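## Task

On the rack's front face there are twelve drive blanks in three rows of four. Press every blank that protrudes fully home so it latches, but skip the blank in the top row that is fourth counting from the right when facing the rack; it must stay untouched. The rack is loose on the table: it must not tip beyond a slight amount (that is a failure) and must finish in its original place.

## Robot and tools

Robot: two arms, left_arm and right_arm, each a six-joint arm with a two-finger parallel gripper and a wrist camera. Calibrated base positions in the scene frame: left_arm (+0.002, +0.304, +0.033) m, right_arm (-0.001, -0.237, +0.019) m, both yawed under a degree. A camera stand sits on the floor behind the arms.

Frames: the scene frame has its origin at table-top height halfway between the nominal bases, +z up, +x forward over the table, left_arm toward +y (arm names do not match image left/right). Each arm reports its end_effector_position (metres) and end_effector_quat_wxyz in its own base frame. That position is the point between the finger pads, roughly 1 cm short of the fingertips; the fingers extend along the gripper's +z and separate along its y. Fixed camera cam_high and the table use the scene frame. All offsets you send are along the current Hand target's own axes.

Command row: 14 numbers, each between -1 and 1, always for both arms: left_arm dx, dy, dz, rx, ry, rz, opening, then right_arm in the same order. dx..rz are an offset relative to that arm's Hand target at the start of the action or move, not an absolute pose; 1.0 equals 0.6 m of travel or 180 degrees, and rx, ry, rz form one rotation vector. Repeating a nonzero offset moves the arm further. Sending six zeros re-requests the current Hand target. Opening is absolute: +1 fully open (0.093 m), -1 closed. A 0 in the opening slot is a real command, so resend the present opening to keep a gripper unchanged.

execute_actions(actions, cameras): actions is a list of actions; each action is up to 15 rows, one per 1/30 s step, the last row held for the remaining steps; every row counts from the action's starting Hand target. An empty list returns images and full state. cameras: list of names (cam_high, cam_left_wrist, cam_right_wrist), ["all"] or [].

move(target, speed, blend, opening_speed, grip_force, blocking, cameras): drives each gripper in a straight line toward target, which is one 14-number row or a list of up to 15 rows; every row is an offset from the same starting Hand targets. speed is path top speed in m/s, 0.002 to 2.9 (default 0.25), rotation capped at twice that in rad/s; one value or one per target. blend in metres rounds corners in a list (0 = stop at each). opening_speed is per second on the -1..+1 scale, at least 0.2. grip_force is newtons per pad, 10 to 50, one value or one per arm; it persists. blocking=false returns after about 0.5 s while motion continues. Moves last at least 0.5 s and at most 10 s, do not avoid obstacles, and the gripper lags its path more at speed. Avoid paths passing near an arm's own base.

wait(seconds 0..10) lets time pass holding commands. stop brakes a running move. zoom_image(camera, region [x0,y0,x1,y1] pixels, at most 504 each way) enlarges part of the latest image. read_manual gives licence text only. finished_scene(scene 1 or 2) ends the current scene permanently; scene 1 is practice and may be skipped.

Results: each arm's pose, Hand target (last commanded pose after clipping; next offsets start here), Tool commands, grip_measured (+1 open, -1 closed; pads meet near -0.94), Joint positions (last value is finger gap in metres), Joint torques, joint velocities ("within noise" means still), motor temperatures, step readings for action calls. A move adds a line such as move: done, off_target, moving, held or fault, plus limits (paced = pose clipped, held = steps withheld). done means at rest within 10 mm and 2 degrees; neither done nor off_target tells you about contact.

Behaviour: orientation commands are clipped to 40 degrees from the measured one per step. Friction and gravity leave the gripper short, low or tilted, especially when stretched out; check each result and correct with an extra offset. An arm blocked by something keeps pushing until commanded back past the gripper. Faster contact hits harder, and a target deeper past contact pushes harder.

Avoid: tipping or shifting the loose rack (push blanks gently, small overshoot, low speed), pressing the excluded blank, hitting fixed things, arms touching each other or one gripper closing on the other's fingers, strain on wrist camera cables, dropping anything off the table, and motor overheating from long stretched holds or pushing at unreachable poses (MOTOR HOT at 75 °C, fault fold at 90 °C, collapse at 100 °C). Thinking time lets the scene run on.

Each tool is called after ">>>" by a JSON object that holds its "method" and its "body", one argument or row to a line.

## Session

>>> {"method": "execute_actions", "body": {
  "actions": []
}}

>>> {"method": "zoom_image", "body": {
  "camera": "cam_high",
  "region": [210, 140, 500, 260]
}}

Scene clock: 0.00 s.
left_arm: end_effector_position=(+0.3997, -0.0387, +0.1084) grip_measured=+1.000 end_effector_quat_wxyz=(+0.610, +0.034, +0.792, +0.009) | right_arm: end_effector_position=(+0.3746, -0.0542, +0.0708) grip_measured=+1.000 end_effector_quat_wxyz=(+0.552, +0.129, +0.820, -0.078)
Joint positions: left_arm=[-0.143 1.585 0.382 0.942 -0.11 0.028 0.093] | right_arm=[-0.037 1.588 0.332 0.857 0.24 0.116 0.093]
Joint velocities: within noise
Joint torques (N m): no reading
Motor temperatures (°C): left_arm=[30 29 32 30 26 28 27] | right_arm=[26 33 35 31 25 25 27]
Heat: left arm: 32 °C; right arm: 35 °C.
Hand target: left_arm +0.4033, -0.0392, +0.1198; +0.623, +0.032, +0.781, +0.007 | right_arm +0.3765, -0.0542, +0.0742; +0.556, +0.130, +0.817, -0.078
Tool commands: left_gripper/opening=+1.0 right_gripper/opening=+1.0
camera_calibration:
cam_left_wrist: T_world_to_cam=[[-0.014079, -0.997855, -0.0639323, -0.0238852], [-0.661974, 0.0572218, -0.747339, 0.382666], [0.749394, 0.0317998, -0.66136, -0.138959], [0, 0, 0, 1]] pos_world=[0.357114, -0.041312, 0.192552]
cam_right_wrist: T_world_to_cam=[[-0.303617, -0.952702, -0.0132942, 0.0631805], [-0.683385, 0.227468, -0.693717, 0.357879], [0.663929, -0.201539, -0.720125, -0.120953], [0, 0, 0, 1]] pos_world=[0.344056, -0.0455906, 0.162005]

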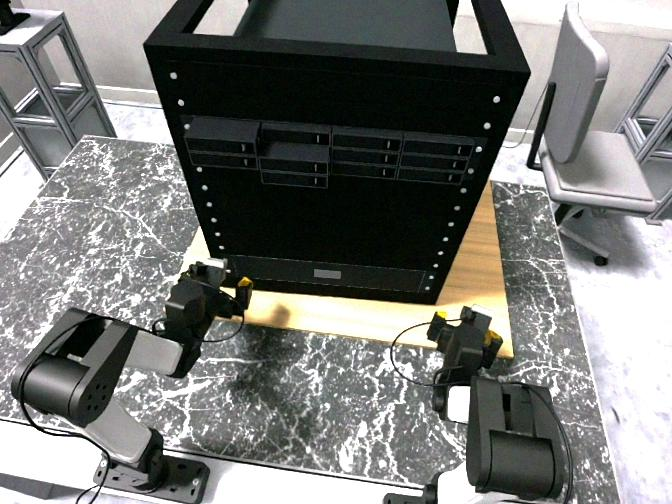

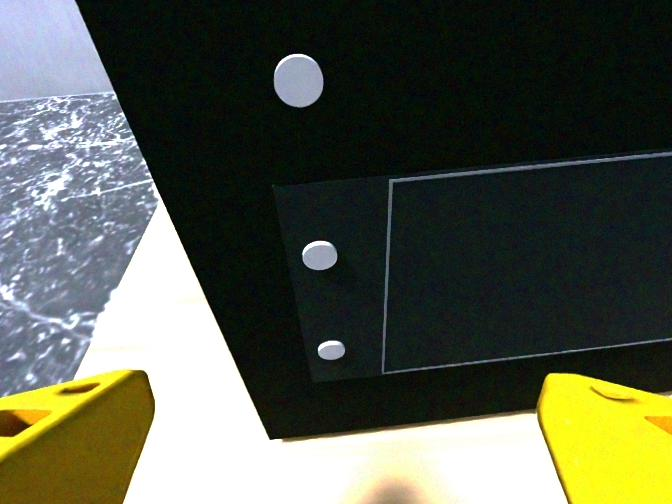

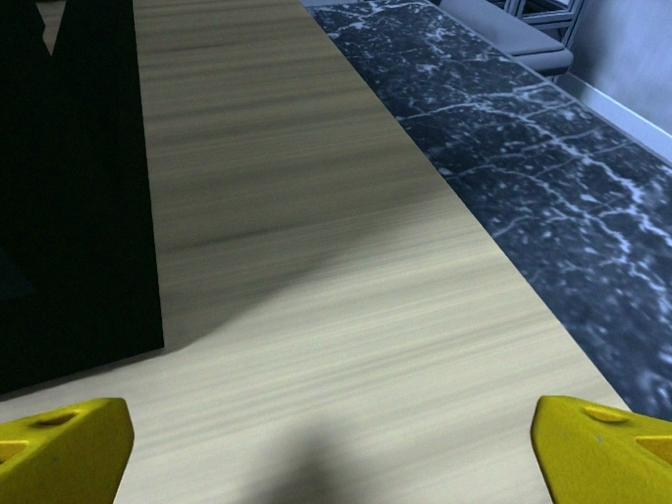

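Scaled by 1.738 from the camera's 672x504 image, which has a finer 960x720 frame.

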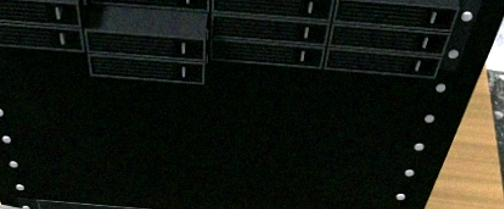

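>>> {"method": "zoom_image", "body": {
  "camera": "cam_high",
  "region": [170, 100, 340, 200]
}}

>>> {"method": "zoom_image", "body": {
  "camera": "cam_high",
  "region": [320, 110, 490, 210]
}}

Scaled by 2.965 from the camera's 672x504 image, which has a finer 960x720 frame.

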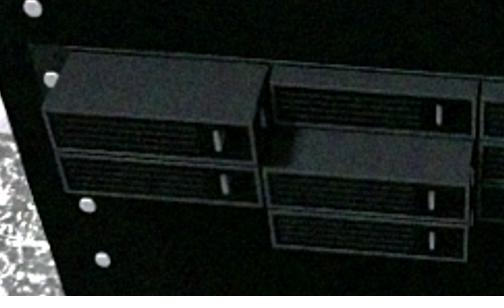

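Scaled by 2.965 from the camera's 672x504 image, which has a finer 960x720 frame.

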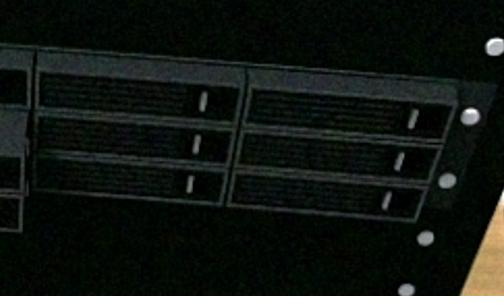

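>>> {"method": "move", "body": {
  "target": [-0.3565,-0.2385,-0.2553,-0.0128,-0.1267,-0.0167,-0.94,-0.3568,0.2603,-0.3798,-0.0969,-0.1737,-0.0155,-0.94],
  "speed": 0.25,
  "cameras": ["all"]
}}

>>> {"method": "zoom_image", "body": {
  "camera": "cam_left_wrist",
  "region": [60, 100, 564, 478]
}}

>>> {"method": "zoom_image", "body": {
  "camera": "cam_right_wrist",
  "region": [60, 100, 564, 478]
}}

Scene clock: 23.20 s.
left_arm: end_effector_position=(+0.2959, -0.1901, +0.3412) grip_measured=-0.936 end_effector_quat_wxyz=(+0.759, +0.015, +0.651, +0.007) | right_arm: end_effector_position=(+0.2954, +0.1294, +0.3495) grip_measured=-0.937 end_effector_quat_wxyz=(+0.759, -0.007, +0.651, -0.002)
Joint positions: left_arm=[-0.967 1.145 0.676 0.726 -0.938 0.242 0] | right_arm=[0.782 0.908 0.614 0.508 0.762 -0.161 0]
Joint torques (N m): left_arm=[-0.44 -3.26 8.73 1.79 0.05 -0.03] | right_arm=[0.51 -0.98 11.11 2.65 0.05 -0.08]
Motor temperatures (°C): left_arm=[30 32 34 36 26 28 27] | right_arm=[26 34 38 36 25 25 27]
Heat: left arm: 36 °C; right arm: 38 °C.
Hand target: left_arm +0.2954, -0.1904, +0.3546; +0.766, +0.001, +0.643, +0.000 | right_arm +0.2951, +0.1299, +0.3598; +0.766, +0.000, +0.643, +0.000
Off the commanded pose: left_arm 0.014 m, 2 deg | right_arm 0.010 m, 1 deg.
move: off_target (left_arm)
camera_calibration:
cam_left_wrist: T_world_to_cam=[[0.0216943, -0.999356, -0.02857, -0.184451], [-0.309799, 0.0204504, -0.950582, 0.454773], [0.950554, 0.0294732, -0.309156, -0.0826101], [0, 0, 0, 1]] pos_world=[0.223415, -0.191198, 0.40149]
cam_right_wrist: T_world_to_cam=[[0.00127458, -0.99994, 0.0108608, 0.125255], [-0.259987, -0.0108187, -0.965551, 0.456016], [0.965611, -0.00159299, -0.259986, -0.106429], [0, 0, 0, 1]] pos_world=[0.221168, 0.130012, 0.411277]

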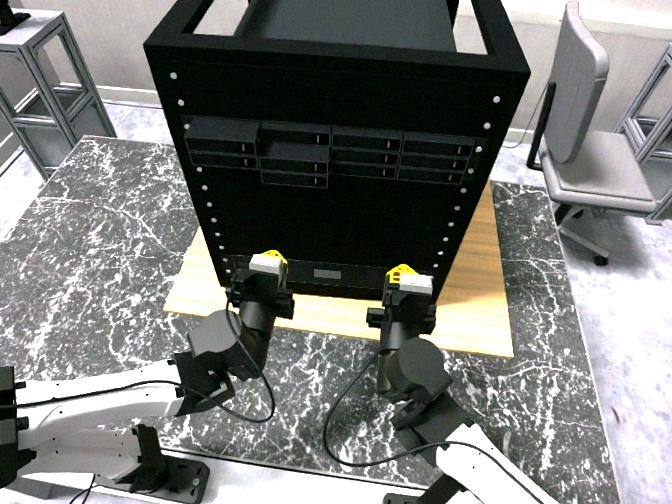

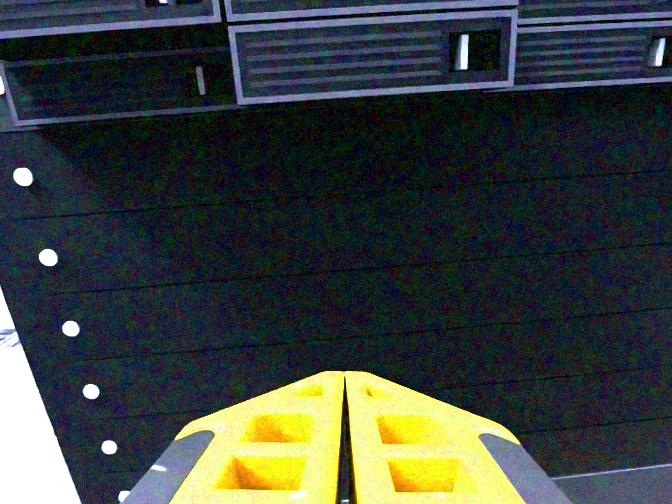

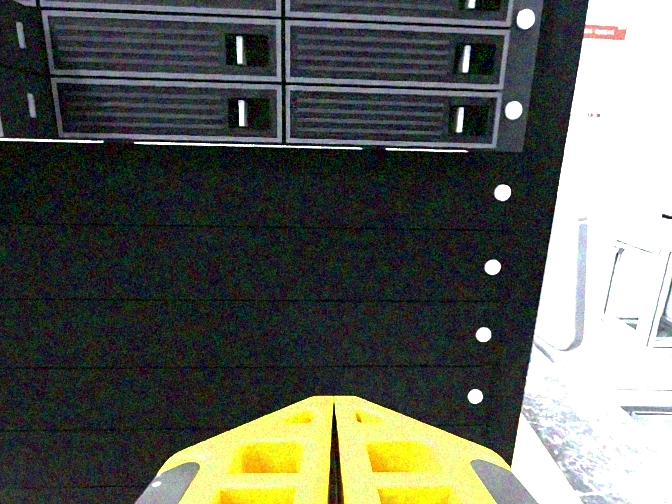

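Scaled by 1.000.

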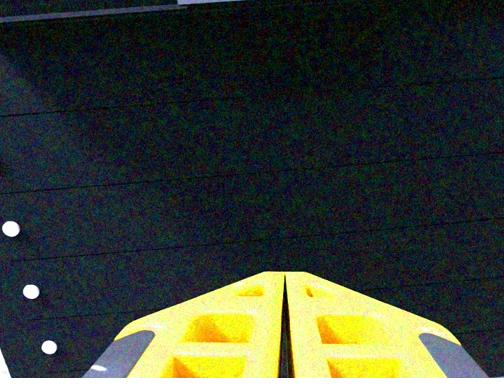

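Scaled by 1.000.

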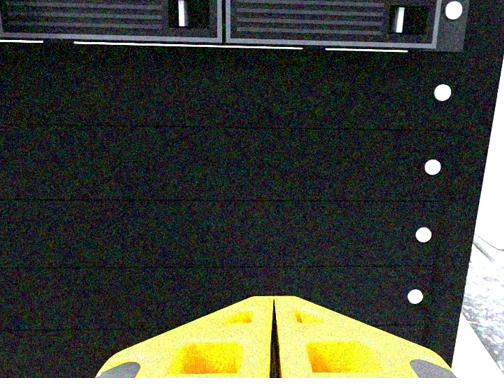

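>>> {"method": "move", "body": {
  "target": [-0.1395,0,0.0247,0,0,0,-0.94,-0.1395,0,0.0247,0,0,0,-0.94],
  "speed": 0.25,
  "cameras": ["all"]
}}

>>> {"method": "zoom_image", "body": {
  "camera": "cam_left_wrist",
  "region": [0, 60, 320, 300]
}}

>>> {"method": "zoom_image", "body": {
  "camera": "cam_left_wrist",
  "region": [300, 60, 620, 300]
}}

>>> {"method": "zoom_image", "body": {
  "camera": "cam_right_wrist",
  "region": [0, 100, 320, 340]
}}

>>> {"method": "zoom_image", "body": {
  "camera": "cam_right_wrist",
  "region": [250, 100, 570, 340]
}}

Scene clock: 31.10 s.
left_arm: end_effector_position=(+0.2984, -0.1931, +0.4251) grip_measured=-0.936 end_effector_quat_wxyz=(+0.760, +0.017, +0.650, +0.013) | right_arm: end_effector_position=(+0.2957, +0.1305, +0.4384) grip_measured=-0.937 end_effector_quat_wxyz=(+0.765, -0.004, +0.644, -0.001)
Joint positions: left_arm=[-0.967 1.142 1.005 0.404 -0.941 0.26 0] | right_arm=[0.785 0.954 0.966 0.228 0.765 -0.175 0]
Joint torques (N m): left_arm=[-0.42 -3.93 9.22 1.58 0.01 -0.18] | right_arm=[-0.01 -1.11 11.28 2.24 -0.02 -0.01]
Heat: left arm: 36 °C; right arm: 41 °C.
Hand target: left_arm +0.2955, -0.1904, +0.4396; +0.766, +0.000, +0.643, +0.000 | right_arm +0.2953, +0.1299, +0.4448; +0.766, +0.000, +0.643, +0.000
Off the commanded pose: left_arm 0.015 m, 3 deg | right_arm 0.006 m, 0 deg.
move: off_target (left_arm)
camera_calibration:
cam_left_wrist: T_world_to_cam=[[0.0274075, -0.998887, -0.038394, -0.182559], [-0.305882, 0.0281857, -0.951652, 0.536138], [0.951675, 0.0378265, -0.304769, -0.0594906], [0, 0, 0, 1]] pos_world=[0.225614, -0.195217, 0.485077]
cam_right_wrist: T_world_to_cam=[[-0.00102832, -0.999987, 0.00502034, 0.128638], [-0.242007, -0.00462225, -0.970263, 0.537858], [0.970274, -0.0022127, -0.241999, -0.0928368], [0, 0, 0, 1]] pos_world=[0.220375, 0.130917, 0.498752]

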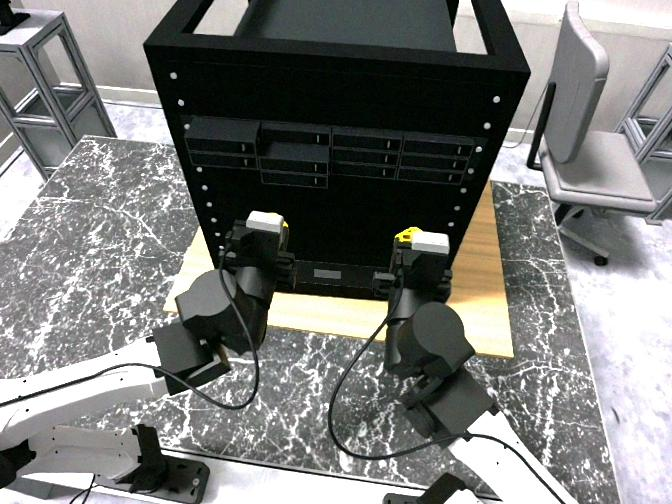

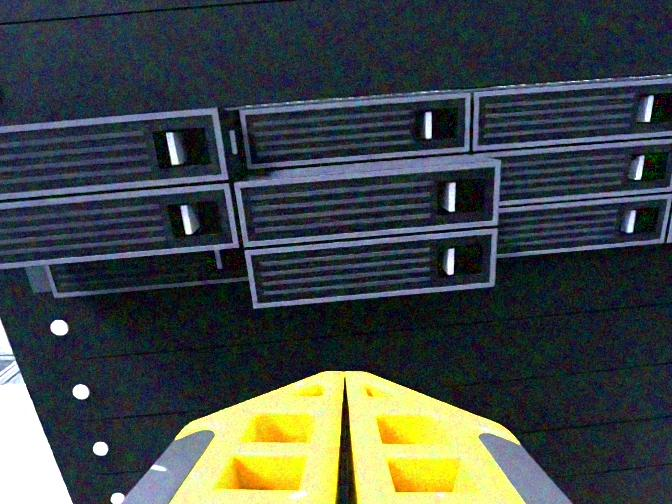

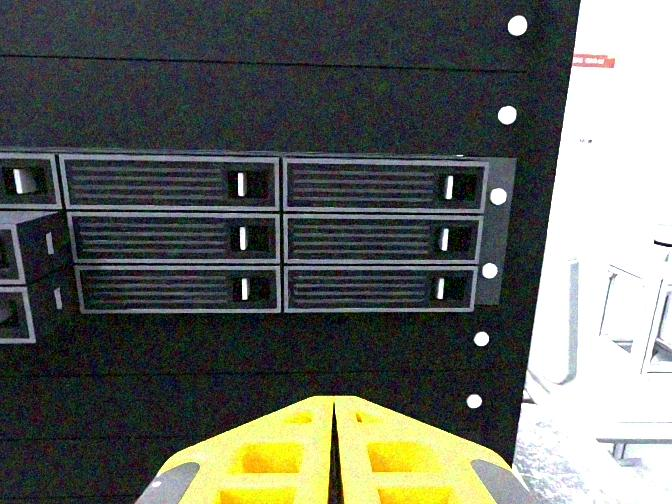

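Scaled by 1.575 from the camera's 672x504 image, which has a finer 960x720 frame.

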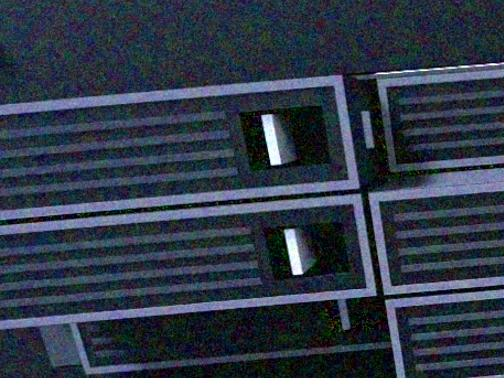

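Scaled by 1.575 from the camera's 672x504 image, which has a finer 960x720 frame.

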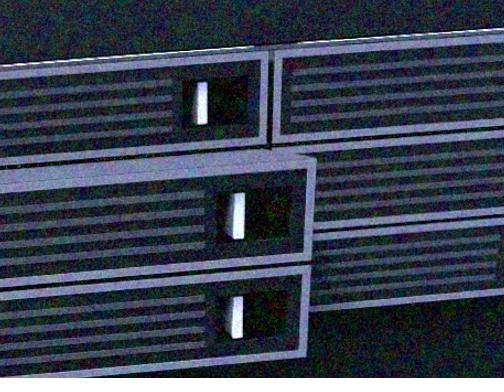

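Scaled by 1.575 from the camera's 672x504 image, which has a finer 960x720 frame.

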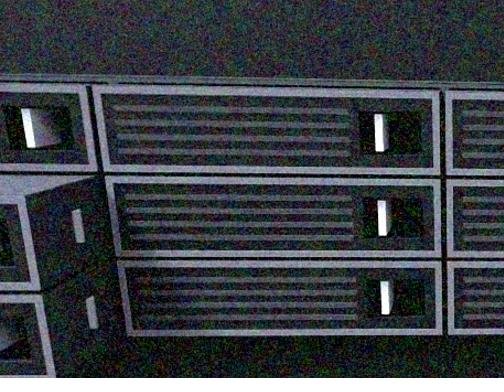

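Scaled by 1.575 from the camera's 672x504 image, which has a finer 960x720 frame.

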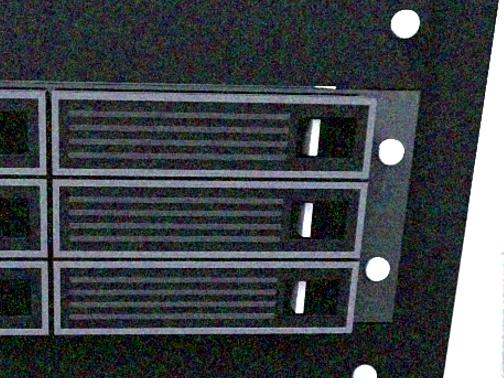

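>>> {"method": "move", "body": {
  "target": [0.0312,-0.0227,0.1037,-0.0118,-0.0889,0.0038,-0.94,0,0,0,0,0,0,-0.94],
  "speed": 0.15,
  "cameras": ["cam_left_wrist"]
}}

Scene clock: 77.43 s.
left_arm: end_effector_position=(+0.3598, -0.2053, +0.4267) grip_measured=-0.936 end_effector_quat_wxyz=(+0.842, -0.010, +0.539, +0.019) | right_arm: end_effector_position=(+0.2957, +0.1305, +0.4382) grip_measured=-0.937 end_effector_quat_wxyz=(+0.765, -0.004, +0.644, -0.001)
Joint positions: left_arm=[-0.796 1.458 0.971 1.09 -0.739 0.439 0] | right_arm=[0.785 0.954 0.966 0.227 0.765 -0.175 0]
Joint torques (N m): left_arm=[0.75 -5.7 6.64 1.51 0.41 -0.02] | right_arm=[0.02 -1.32 11.1 2.24 -0.05 0.03]
Motor temperatures (°C): left_arm=[30 31 43 36 26 28 27] | right_arm=[26 33 49 37 25 25 27]
Heat: left arm: 43 °C; right arm: 49 °C.
Hand target: left_arm +0.3600, -0.2040, +0.4319; +0.848, -0.010, +0.530, +0.017 | right_arm +0.2953, +0.1299, +0.4448; +0.766, +0.000, +0.643, +0.000
Off the commanded pose: left_arm 0.005 m, 1 deg | right_arm 0.007 m, 0 deg.
move: done
camera_calibration:
cam_left_wrist: T_world_to_cam=[[0.0700549, -0.997511, 0.00794514, -0.231202], [-0.0341319, -0.010357, -0.999364, 0.471523], [0.996959, 0.0697391, -0.0347725, -0.241909], [0, 0, 0, 1]] pos_world=[0.273464, -0.208872, 0.464648]
Images, in order (width x height): cam_left_wrist 672x504.

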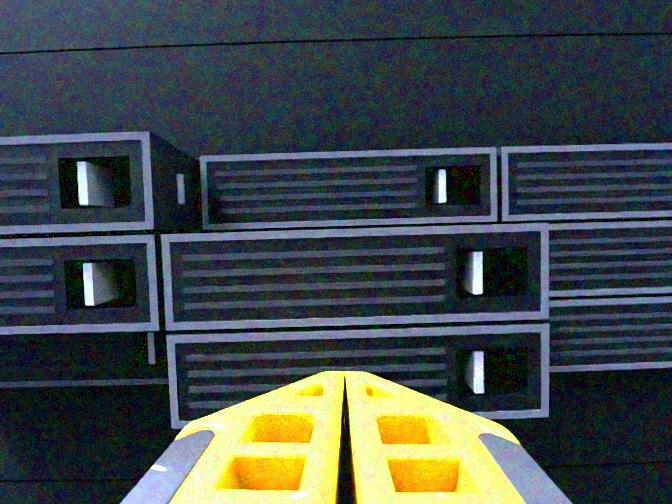

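>>> {"method": "move", "body": {
  "target": [0.0454,0.0009,0.0798,0,0,0,-0.94,0,0,0,0,0,0,-0.94],
  "speed": 0.06,
  "cameras": ["cam_left_wrist","cam_right_wrist"]
}}

Scene clock: 104.63 s.
left_arm: end_effector_position=(+0.4117, -0.1999, +0.4150) grip_measured=-0.936 end_effector_quat_wxyz=(+0.840, -0.008, +0.541, +0.027) | right_arm: end_effector_position=(+0.2957, +0.1305, +0.4382) grip_measured=-0.937 end_effector_quat_wxyz=(+0.765, -0.004, +0.644, -0.001)
Joint positions: left_arm=[-0.675 1.594 1.07 1.07 -0.646 0.368 0] | right_arm=[0.785 0.954 0.966 0.227 0.765 -0.175 0]
Joint torques (N m): left_arm=[0.96 -6.52 9.48 1.31 0.45 -0.18] | right_arm=[0.08 -1.05 11.11 2.25 -0.05 -0.03]
Heat: left arm: 41 °C; right arm: 52 °C.
Hand target: left_arm +0.4149, -0.2013, +0.4286; +0.848, -0.010, +0.530, +0.017 | right_arm +0.2953, +0.1299, +0.4448; +0.766, +0.000, +0.643, +0.000
Off the commanded pose: left_arm 0.014 m, 2 deg | right_arm 0.007 m, 0 deg.
move: off_target (left_arm)
camera_calibration:
cam_left_wrist: T_world_to_cam=[[0.0829605, -0.996544, -0.00427069, -0.229376], [-0.039655, 0.000980921, -0.999213, 0.466111], [0.995764, 0.0830646, -0.0394365, -0.289387], [0, 0, 0, 1]] pos_world=[0.325674, -0.205003, 0.453352]
cam_right_wrist: T_world_to_cam=[[-0.000974725, -0.999984, 0.00562777, 0.128323], [-0.242509, -0.0052234, -0.970135, 0.537912], [0.970149, -0.0023104, -0.2425, -0.0926675], [0, 0, 0, 1]] pos_world=[0.220475, 0.130916, 0.498653]
Images, in order (width x height): cam_left_wrist 672x504, cam_right_wrist 672x504.

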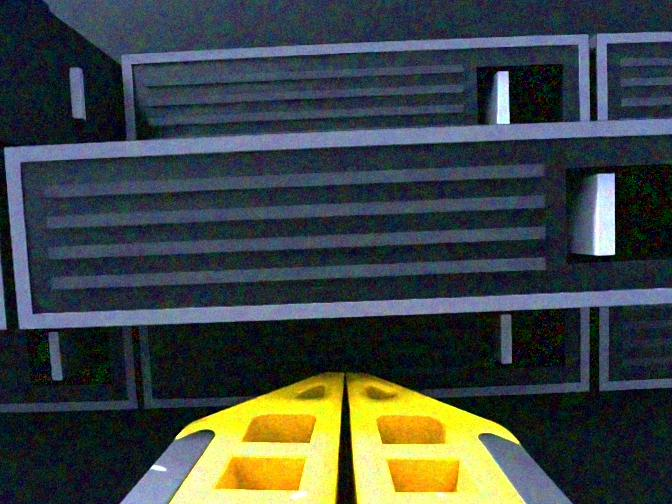

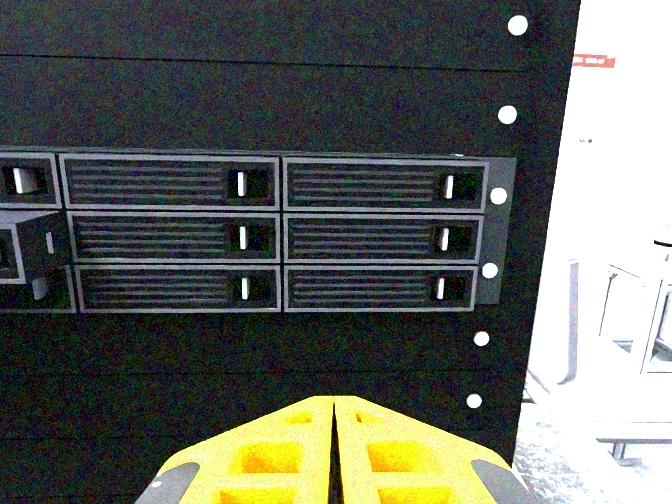

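>>> {"method": "move", "body": {
  "target": [0.0042,0.0002,0.0239,0,0,0,-0.94,0,0,0,0,0,0,-0.94],
  "speed": 0.04,
  "cameras": ["cam_left_wrist"]
}}

Scene clock: 109.43 s.
left_arm: end_effector_position=(+0.4134, -0.2000, +0.4156) grip_measured=-0.936 end_effector_quat_wxyz=(+0.840, -0.014, +0.541, +0.023) | right_arm: end_effector_position=(+0.2957, +0.1305, +0.4382) grip_measured=-0.937 end_effector_quat_wxyz=(+0.765, -0.004, +0.644, -0.001)
Joint positions: left_arm=[-0.675 1.6 1.079 1.068 -0.651 0.354 0] | right_arm=[0.785 0.954 0.966 0.227 0.765 -0.175 0]
Joint torques (N m): left_arm=[3.38 -4.74 12.18 1.08 0.68 -0.19] | right_arm=[0.14 -1.31 11.37 2.22 -0.04 0.01]
Heat: left arm: 42 °C; right arm: 52 °C.
Hand target: left_arm +0.4289, -0.2007, +0.4325; +0.848, -0.010, +0.530, +0.017 | right_arm +0.2953, +0.1299, +0.4449; +0.766, +0.000, +0.643, +0.000
Off the commanded pose: left_arm 0.023 m, 2 deg | right_arm 0.007 m, 0 deg.
move: off_target (left_arm)
camera_calibration:
cam_left_wrist: T_world_to_cam=[[0.081372, -0.996619, 0.011327, -0.235476], [-0.0395545, -0.0145849, -0.999111, 0.463522], [0.995899, 0.0808516, -0.0406076, -0.290971], [0, 0, 0, 1]] pos_world=[0.327273, -0.204394, 0.453961]
Images, in order (width x height): cam_left_wrist 672x504.

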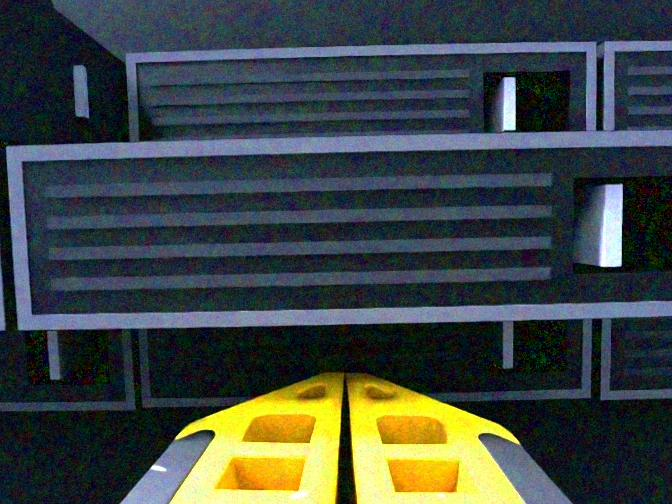

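>>> {"method": "move", "body": {
  "target": [
    [0,0,-0.1333,0,0,0,-0.94,0,0,0,0,0,0,-0.94],
    [-0.0915,-0.001,-0.087,0,0,0,-0.94,0,0,0,0,0,0,-0.94],
    [-0.0492,0,-0.0001,0,0,0,-0.94,0,0,0,0,0,0,-0.94]
  ],
  "speed": [0.15,0.12,0.06],
  "blend": [0.01,0.005,0],
  "cameras": ["cam_left_wrist","cam_right_wrist"]
}}

Scene clock: 123.37 s.
left_arm: end_effector_position=(+0.4109, -0.1997, +0.4465) grip_measured=-0.936 end_effector_quat_wxyz=(+0.842, -0.011, +0.539, +0.026) | right_arm: end_effector_position=(+0.2957, +0.1305, +0.4382) grip_measured=-0.937 end_effector_quat_wxyz=(+0.765, -0.004, +0.644, -0.001)
Joint positions: left_arm=[-0.677 1.568 1.167 0.955 -0.65 0.368 0] | right_arm=[0.785 0.954 0.966 0.227 0.765 -0.175 0]
Joint torques (N m): left_arm=[1.28 -5.91 9.95 1.26 0.51 -0.24] | right_arm=[-0.05 -1.06 11.1 2.3 -0.04 0.03]
Heat: left arm: 44 °C; right arm: 53 °C.
Hand target: left_arm +0.4159, -0.2013, +0.4589; +0.848, -0.010, +0.530, +0.017 | right_arm +0.2953, +0.1299, +0.4449; +0.766, +0.000, +0.643, +0.000
Off the commanded pose: left_arm 0.014 m, 2 deg | right_arm 0.007 m, 0 deg.
move: off_target (left_arm)
camera_calibration:
cam_left_wrist: T_world_to_cam=[[0.0838802, -0.996472, 0.00291739, -0.232619], [-0.0345511, -0.00583433, -0.999386, 0.494169], [0.995877, 0.0837278, -0.0349185, -0.289179], [0, 0, 0, 1]] pos_world=[0.324573, -0.204702, 0.484446]
cam_right_wrist: T_world_to_cam=[[-0.000974725, -0.999984, 0.00562777, 0.128323], [-0.242509, -0.0052234, -0.970135, 0.537912], [0.970149, -0.0023104, -0.2425, -0.0926675], [0, 0, 0, 1]] pos_world=[0.220475, 0.130916, 0.498653]
Images, in order (width x height): cam_left_wrist 672x504, cam_right_wrist 672x504.

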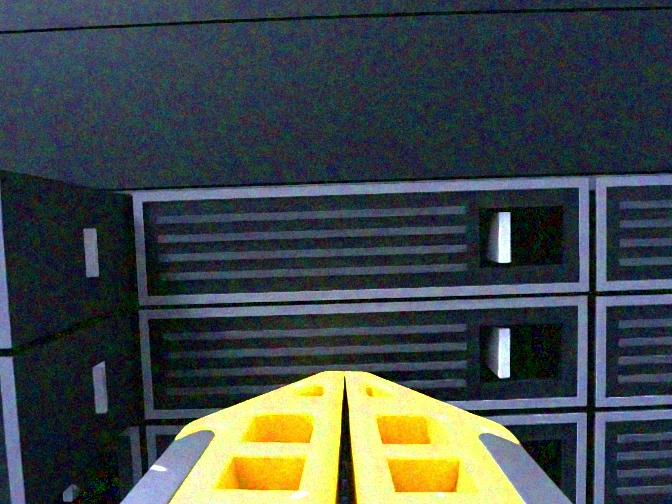

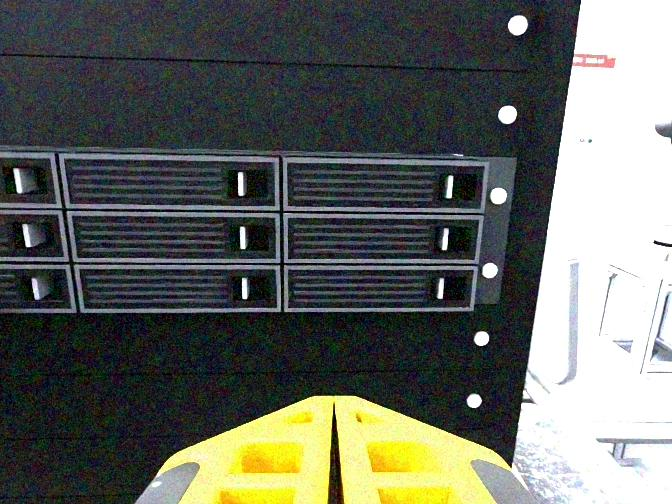

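>>> {"method": "move", "body": {
  "target": [0.0095,0.0002,0.0195,0,0,0,-0.94,0,0,0,0,0,0,-0.94],
  "speed": 0.04,
  "cameras": ["cam_left_wrist"]
}}

Scene clock: 126.00 s.
left_arm: end_effector_position=(+0.4118, -0.1997, +0.4469) grip_measured=-0.936 end_effector_quat_wxyz=(+0.843, -0.018, +0.538, +0.020) | right_arm: end_effector_position=(+0.2957, +0.1305, +0.4382) grip_measured=-0.937 end_effector_quat_wxyz=(+0.765, -0.004, +0.644, -0.001)
Joint positions: left_arm=[-0.677 1.575 1.173 0.962 -0.654 0.354 0] | right_arm=[0.785 0.954 0.966 0.227 0.765 -0.175 0]
Joint torques (N m): left_arm=[3.74 -4.15 11.9 1.11 0.74 -0.23] | right_arm=[0.2 -1.2 11.06 2.25 -0.1 0.03]
Heat: left arm: 44 °C; right arm: 53 °C.
Hand target: left_arm +0.4289, -0.2007, +0.4590; +0.848, -0.010, +0.530, +0.017 | right_arm +0.2953, +0.1299, +0.4449; +0.766, +0.000, +0.643, +0.000
Off the commanded pose: left_arm 0.021 m, 1 deg | right_arm 0.007 m, 0 deg.
move: off_target (left_arm)
camera_calibration:
cam_left_wrist: T_world_to_cam=[[0.0815764, -0.996448, 0.0208952, -0.239835], [-0.0308084, -0.0234761, -0.99925, 0.489423], [0.996191, 0.0808715, -0.0326141, -0.291839], [0, 0, 0, 1]] pos_world=[0.32537, -0.203892, 0.484549]
Images, in order (width x height): cam_left_wrist 672x504.

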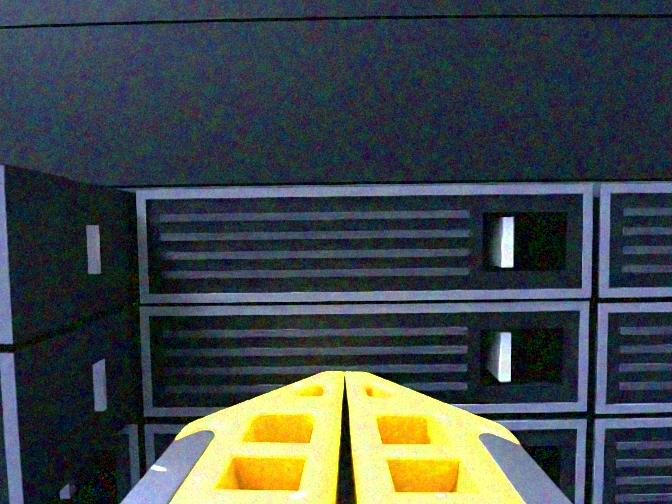

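>>> {"method": "move", "body": {
  "target": [
    [0,0,-0.15,0,0,0,-0.94,0,0,0,0,0,0,-0.94],
    [-0.0513,0.183,-0.1172,0,0,0,-0.94,0,0,0,0,0,0,-0.94]
  ],
  "speed": 0.15,
  "blend": [0.015,0],
  "cameras": ["cam_left_wrist"]
}}

Scene clock: 134.07 s.
left_arm: end_effector_position=(+0.3513, -0.0963, +0.4499) grip_measured=-0.936 end_effector_quat_wxyz=(+0.843, -0.009, +0.537, +0.023) | right_arm: end_effector_position=(+0.2957, +0.1305, +0.4382) grip_measured=-0.937 end_effector_quat_wxyz=(+0.765, -0.004, +0.644, -0.001)
Joint positions: left_arm=[-0.478 1.127 0.854 0.766 -0.469 0.249 0] | right_arm=[0.785 0.954 0.966 0.227 0.765 -0.175 0]
Joint torques (N m): left_arm=[0.88 -4.42 6.84 1.57 0.29 -0.2] | right_arm=[0.09 -1.24 11.1 2.22 0.01 0.02]
Heat: left arm: 47 °C; right arm: 53 °C.
Hand target: left_arm +0.3480, -0.0940, +0.4559; +0.848, -0.010, +0.530, +0.017 | right_arm +0.2953, +0.1299, +0.4449; +0.766, +0.000, +0.643, +0.000
Off the commanded pose: left_arm 0.007 m, 1 deg | right_arm 0.007 m, 0 deg.
move: done
camera_calibration:
cam_left_wrist: T_world_to_cam=[[0.076455, -0.997072, 0.00172839, -0.121478], [-0.0307837, -0.00409311, -0.999518, 0.494941], [0.996598, 0.0763649, -0.0310065, -0.241064], [0, 0, 0, 1]] pos_world=[0.264767, -0.100688, 0.487437]
Images, in order (width x height): cam_left_wrist 672x504.

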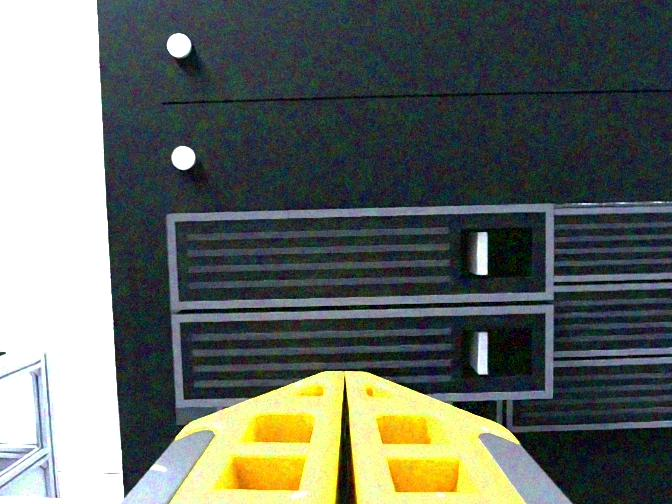

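>>> {"method": "move", "body": {
  "target": [0.0189,0.0005,0.0501,0,0,0,-0.94,0,0,0,0,0,0,-0.94],
  "speed": 0.06,
  "cameras": ["cam_left_wrist"]
}}

Scene clock: 144.53 s.
left_arm: end_effector_position=(+0.3821, -0.0942, +0.4359) grip_measured=-0.936 end_effector_quat_wxyz=(+0.833, -0.002, +0.553, +0.028) | right_arm: end_effector_position=(+0.2957, +0.1305, +0.4382) grip_measured=-0.937 end_effector_quat_wxyz=(+0.765, -0.004, +0.644, -0.001)
Joint positions: left_arm=[-0.415 1.222 0.893 0.766 -0.414 0.217 0] | right_arm=[0.785 0.954 0.966 0.227 0.765 -0.175 0]
Joint torques (N m): left_arm=[1.01 -4.18 10.09 1.85 0.29 -0.2] | right_arm=[0.25 -1.21 11.19 2.24 -0.08 -0.01]
Motor temperatures (°C): left_arm=[30 33 45 36 26 28 27] | right_arm=[26 32 54 39 25 25 27]
Heat: left arm: 45 °C; right arm: 54 °C.
Hand target: left_arm +0.3799, -0.0923, +0.4591; +0.848, -0.010, +0.530, +0.017 | right_arm +0.2953, +0.1299, +0.4449; +0.766, +0.000, +0.643, +0.000
Off the commanded pose: left_arm 0.023 m, 4 deg | right_arm 0.007 m, 0 deg.
move: off_target (left_arm)
camera_calibration:
cam_left_wrist: T_world_to_cam=[[0.0773796, -0.996851, -0.017334, -0.113708], [-0.0691097, 0.0119813, -0.997537, 0.497252], [0.994604, 0.0783869, -0.067965, -0.255296], [0, 0, 0, 1]] pos_world=[0.297082, -0.0992962, 0.476706]
Images, in order (width x height): cam_left_wrist 672x504.

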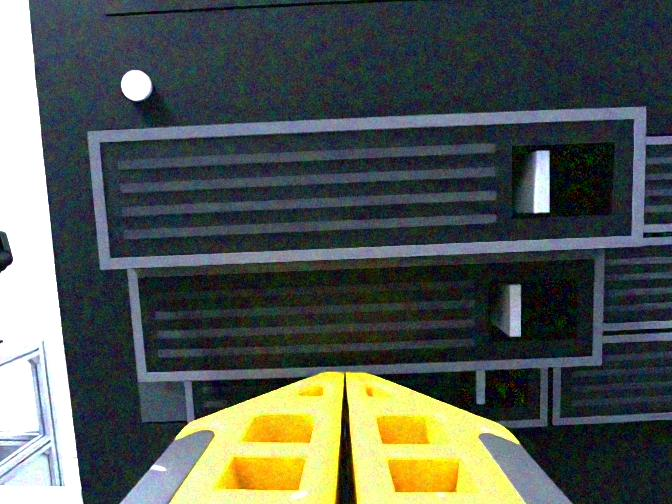

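>>> {"method": "move", "body": {
  "target": [
    [0.0042,-0.0004,-0.0447,0,0,0,-0.94,0,0,0,0,0,0,-0.94],
    [-0.0235,-0.0004,-0.0312,0,0,0,-0.94,0,0,0,0,0,0,-0.94]
  ],
  "speed": 0.06,
  "cameras": ["cam_left_wrist"]
}}

Scene clock: 154.17 s.
left_arm: end_effector_position=(+0.3660, -0.0964, +0.4394) grip_measured=-0.936 end_effector_quat_wxyz=(+0.835, +0.002, +0.550, +0.021) | right_arm: end_effector_position=(+0.2957, +0.1305, +0.4382) grip_measured=-0.937 end_effector_quat_wxyz=(+0.765, -0.004, +0.644, -0.001)
Joint positions: left_arm=[-0.441 1.162 0.864 0.745 -0.422 0.222 0] | right_arm=[0.785 0.954 0.966 0.227 0.765 -0.175 0]
Joint torques (N m): left_arm=[-0.72 -5.37 9.59 1.58 0.01 0] | right_arm=[0.09 -1.11 10.97 2.25 -0.05 0.01]
Heat: left arm: 46 °C; right arm: 54 °C.
Hand target: left_arm +0.3569, -0.0934, +0.4635; +0.848, -0.010, +0.530, +0.017 | right_arm +0.2953, +0.1299, +0.4449; +0.766, +0.000, +0.643, +0.000
Off the commanded pose: left_arm 0.026 m, 3 deg | right_arm 0.007 m, 0 deg.
move: off_target (left_arm)
camera_calibration:
cam_left_wrist: T_world_to_cam=[[0.060753, -0.998034, -0.0153894, -0.109536], [-0.062121, 0.0116075, -0.998001, 0.497231], [0.996218, 0.0615876, -0.0612937, -0.24405], [0, 0, 0, 1]] pos_world=[0.28067, -0.100062, 0.479593]
Images, in order (width x height): cam_left_wrist 672x504.

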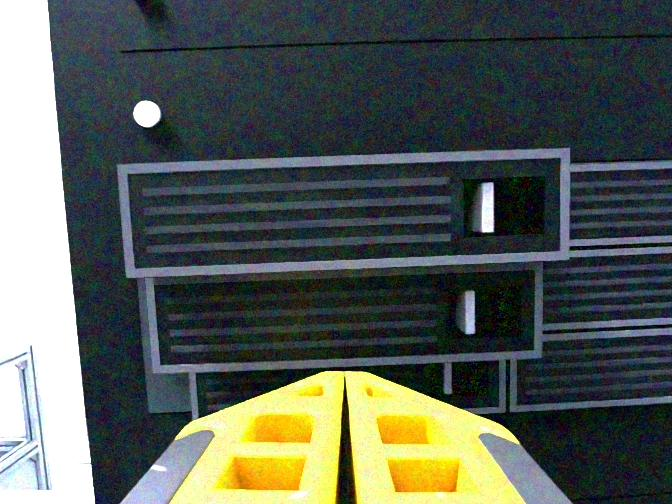

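>>> {"method": "move", "body": {
  "target": [-0.018,0,0.0088,0,0,0,-0.94,0,0,0,0,0,0,-0.94],
  "speed": 0.06,
  "cameras": ["cam_left_wrist"]
}}

Scene clock: 158.03 s.
left_arm: end_effector_position=(+0.3663, -0.0965, +0.4517) grip_measured=-0.936 end_effector_quat_wxyz=(+0.835, +0.002, +0.550, +0.021) | right_arm: end_effector_position=(+0.2957, +0.1305, +0.4382) grip_measured=-0.937 end_effector_quat_wxyz=(+0.765, -0.004, +0.644, -0.001)
Joint positions: left_arm=[-0.441 1.162 0.912 0.697 -0.422 0.222 0] | right_arm=[0.785 0.954 0.966 0.227 0.765 -0.175 0]
Joint torques (N m): left_arm=[-0.75 -5.24 9.76 1.63 -0.05 0.04] | right_arm=[0.16 -1.25 11.15 2.24 -0.01 0.07]
Motor temperatures (°C): left_arm=[30 33 47 37 26 28 27] | right_arm=[26 32 55 39 25 25 27]
Heat: left arm: 47 °C; right arm: 55 °C.
Hand target: left_arm +0.3570, -0.0934, +0.4754; +0.848, -0.010, +0.530, +0.017 | right_arm +0.2953, +0.1299, +0.4449; +0.766, +0.000, +0.643, +0.000
Off the commanded pose: left_arm 0.026 m, 3 deg | right_arm 0.007 m, 0 deg.
move: off_target (left_arm)
camera_calibration:
cam_left_wrist: T_world_to_cam=[[0.0610829, -0.998022, -0.014867, -0.109714], [-0.0615005, 0.0111033, -0.998045, 0.509321], [0.996236, 0.0618778, -0.0607006, -0.243862], [0, 0, 0, 1]] pos_world=[0.28097, -0.100062, 0.491892]
Images, in order (width x height): cam_left_wrist 672x504.

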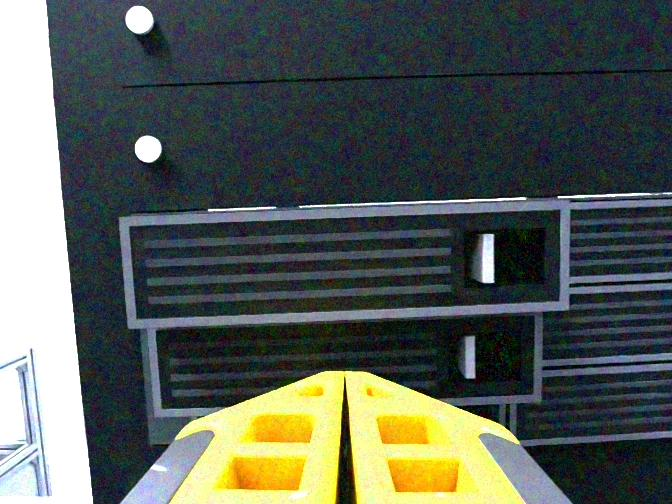

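>>> {"method": "move", "body": {
  "target": [
    [0.0185,0.0002,0.0132,0,0,0,-0.94,0,0,0,0,0,0,-0.94],
    [0.0273,0.0004,0.0275,0,0,0,-0.94,0,0,0,0,0,0,-0.94]
  ],
  "speed": 0.05,
  "blend": [0.003,0],
  "cameras": ["cam_left_wrist"]
}}

Scene clock: 174.10 s.
left_arm: end_effector_position=(+0.3811, -0.0946, +0.4460) grip_measured=-0.936 end_effector_quat_wxyz=(+0.833, -0.002, +0.552, +0.027) | right_arm: end_effector_position=(+0.2957, +0.1305, +0.4382) grip_measured=-0.937 end_effector_quat_wxyz=(+0.765, -0.004, +0.644, -0.001)
Joint positions: left_arm=[-0.417 1.217 0.928 0.729 -0.414 0.217 0] | right_arm=[0.785 0.954 0.966 0.227 0.765 -0.175 0]
Joint torques (N m): left_arm=[1.07 -4.15 10 1.85 0.27 -0.19] | right_arm=[0.17 -1.18 11.23 2.26 -0.02 0.01]
Motor temperatures (°C): left_arm=[30 33 46 38 26 28 27] | right_arm=[26 32 55 40 25 25 27]
Heat: left arm: 46 °C; right arm: 55 °C.
Hand target: left_arm +0.3790, -0.0925, +0.4678; +0.848, -0.010, +0.530, +0.017 | right_arm +0.2953, +0.1299, +0.4449; +0.766, +0.000, +0.643, +0.000
Off the commanded pose: left_arm 0.022 m, 3 deg | right_arm 0.007 m, 0 deg.
move: off_target (left_arm)
camera_calibration:
cam_left_wrist: T_world_to_cam=[[0.075658, -0.997, -0.0163607, -0.113633], [-0.0667356, 0.011308, -0.997707, 0.506369], [0.994898, 0.0765763, -0.0656799, -0.254991], [0, 0, 0, 1]] pos_world=[0.29608, -0.0994923, 0.486601]
Images, in order (width x height): cam_left_wrist 672x504.

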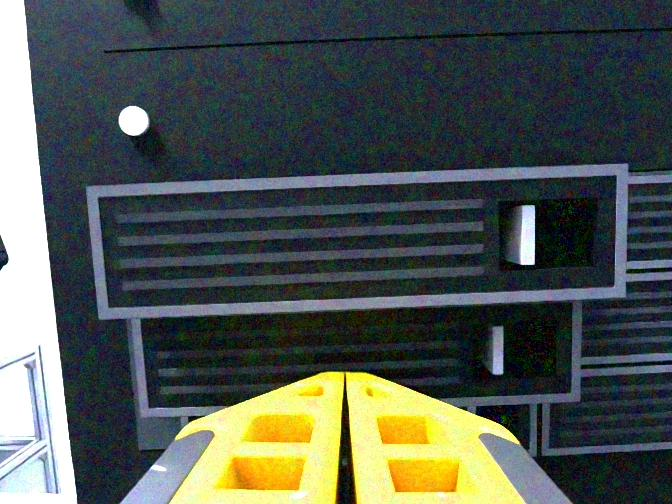

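>>> {"method": "move", "body": {
  "target": [0.0093,0.0004,0.0418,0,0,0,-0.94,0,0,0,0,0,0,-0.94],
  "speed": 0.05,
  "cameras": ["cam_left_wrist"]
}}

Scene clock: 179.07 s.
left_arm: end_effector_position=(+0.4032, -0.0925, +0.4514) grip_measured=-0.936 end_effector_quat_wxyz=(+0.834, -0.006, +0.551, +0.028) | right_arm: end_effector_position=(+0.2957, +0.1305, +0.4382) grip_measured=-0.937 end_effector_quat_wxyz=(+0.765, -0.004, +0.644, -0.001)
Joint positions: left_arm=[-0.38 1.297 1.003 0.731 -0.387 0.198 0] | right_arm=[0.785 0.954 0.966 0.227 0.765 -0.175 0]
Joint torques (N m): left_arm=[1.24 -4.3 10.78 1.77 0.37 -0.22] | right_arm=[0.29 -1.18 11.03 2.25 -0.01 -0.04]
Motor temperatures (°C): left_arm=[30 33 46 38 26 28 27] | right_arm=[26 32 56 40 25 25 27]
Heat: left arm: 46 °C; right arm: 56 °C.
Hand target: left_arm +0.4039, -0.0911, +0.4739; +0.848, -0.010, +0.530, +0.017 | right_arm +0.2953, +0.1299, +0.4449; +0.766, +0.000, +0.643, +0.000
Off the commanded pose: left_arm 0.022 m, 3 deg | right_arm 0.007 m, 0 deg.
move: off_target (left_arm)
camera_calibration:
cam_left_wrist: T_world_to_cam=[[0.080742, -0.99668, -0.0105178, -0.117786], [-0.0643894, 0.00531454, -0.997911, 0.511772], [0.994653, 0.0812506, -0.0637465, -0.277101], [0, 0, 0, 1]] pos_world=[0.318082, -0.0976003, 0.4918]
Images, in order (width x height): cam_left_wrist 672x504.

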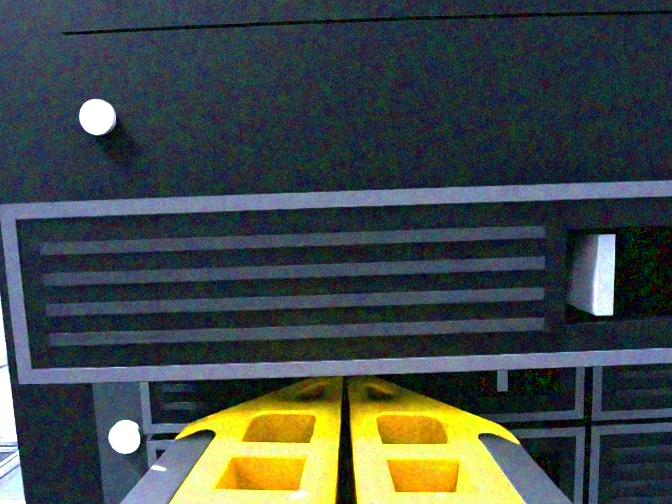

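>>> {"method": "move", "body": {
  "target": [0.0117,0.0003,0.024,0,0,0,-0.94,0,0,0,0,0,0,-0.94],
  "speed": 0.04,
  "cameras": ["cam_left_wrist","cam_right_wrist"]
}}

Scene clock: 183.10 s.
left_arm: end_effector_position=(+0.4043, -0.0927, +0.4513) grip_measured=-0.936 end_effector_quat_wxyz=(+0.835, -0.009, +0.549, +0.024) | right_arm: end_effector_position=(+0.2957, +0.1305, +0.4382) grip_measured=-0.937 end_effector_quat_wxyz=(+0.765, -0.004, +0.644, -0.001)
Joint positions: left_arm=[-0.379 1.303 1.003 0.742 -0.387 0.189 0] | right_arm=[0.785 0.954 0.966 0.227 0.765 -0.175 0]
Joint torques (N m): left_arm=[3.41 -0.9 13.38 1.76 0.54 -0.23] | right_arm=[-0.05 -1.07 11.02 2.26 -0.03 -0.01]
Motor temperatures (°C): left_arm=[30 33 47 38 26 28 27] | right_arm=[26 32 56 40 25 25 27]
Heat: left arm: 47 °C; right arm: 56 °C.
Hand target: left_arm +0.4198, -0.0904, +0.4740; +0.848, -0.010, +0.530, +0.017 | right_arm +0.2953, +0.1299, +0.4449; +0.766, +0.000, +0.643, +0.000
Off the commanded pose: left_arm 0.028 m, 3 deg | right_arm 0.007 m, 0 deg.
move: off_target (left_arm)
camera_calibration:
cam_left_wrist: T_world_to_cam=[[0.0776827, -0.996978, -0.000222483, -0.121558], [-0.0595031, -0.00441361, -0.998218, 0.508966], [0.995201, 0.0775576, -0.0596661, -0.280496], [0, 0, 0, 1]] pos_world=[0.318878, -0.0971901, 0.491296]
cam_right_wrist: T_world_to_cam=[[-0.000974725, -0.999984, 0.00562777, 0.128323], [-0.242509, -0.0052234, -0.970135, 0.537912], [0.970149, -0.0023104, -0.2425, -0.0926675], [0, 0, 0, 1]] pos_world=[0.220475, 0.130916, 0.498653]
Images, in order (width x height): cam_left_wrist 672x504, cam_right_wrist 672x504.

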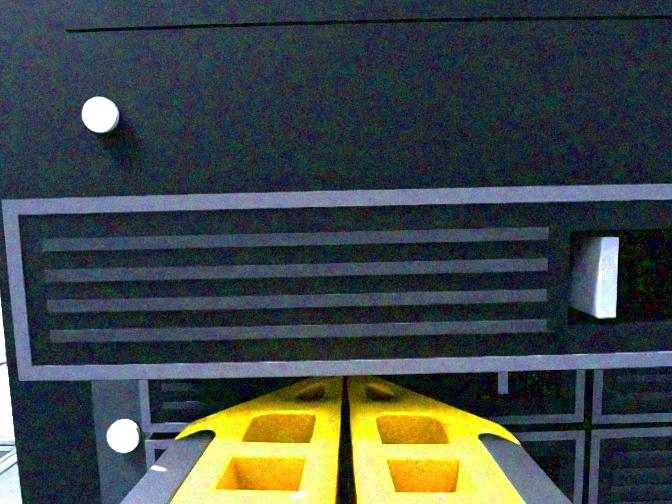

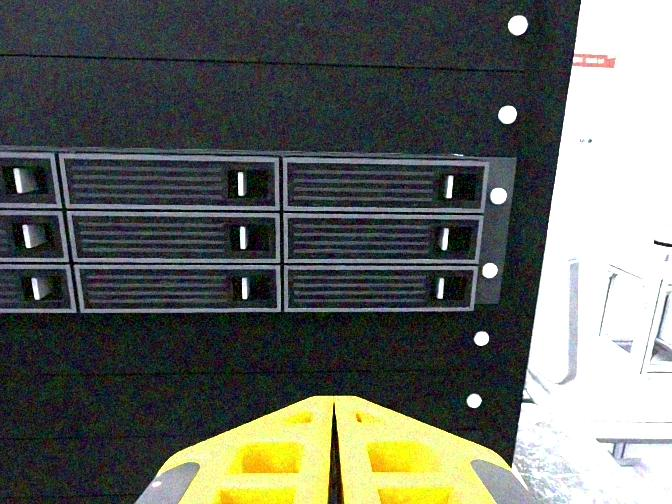

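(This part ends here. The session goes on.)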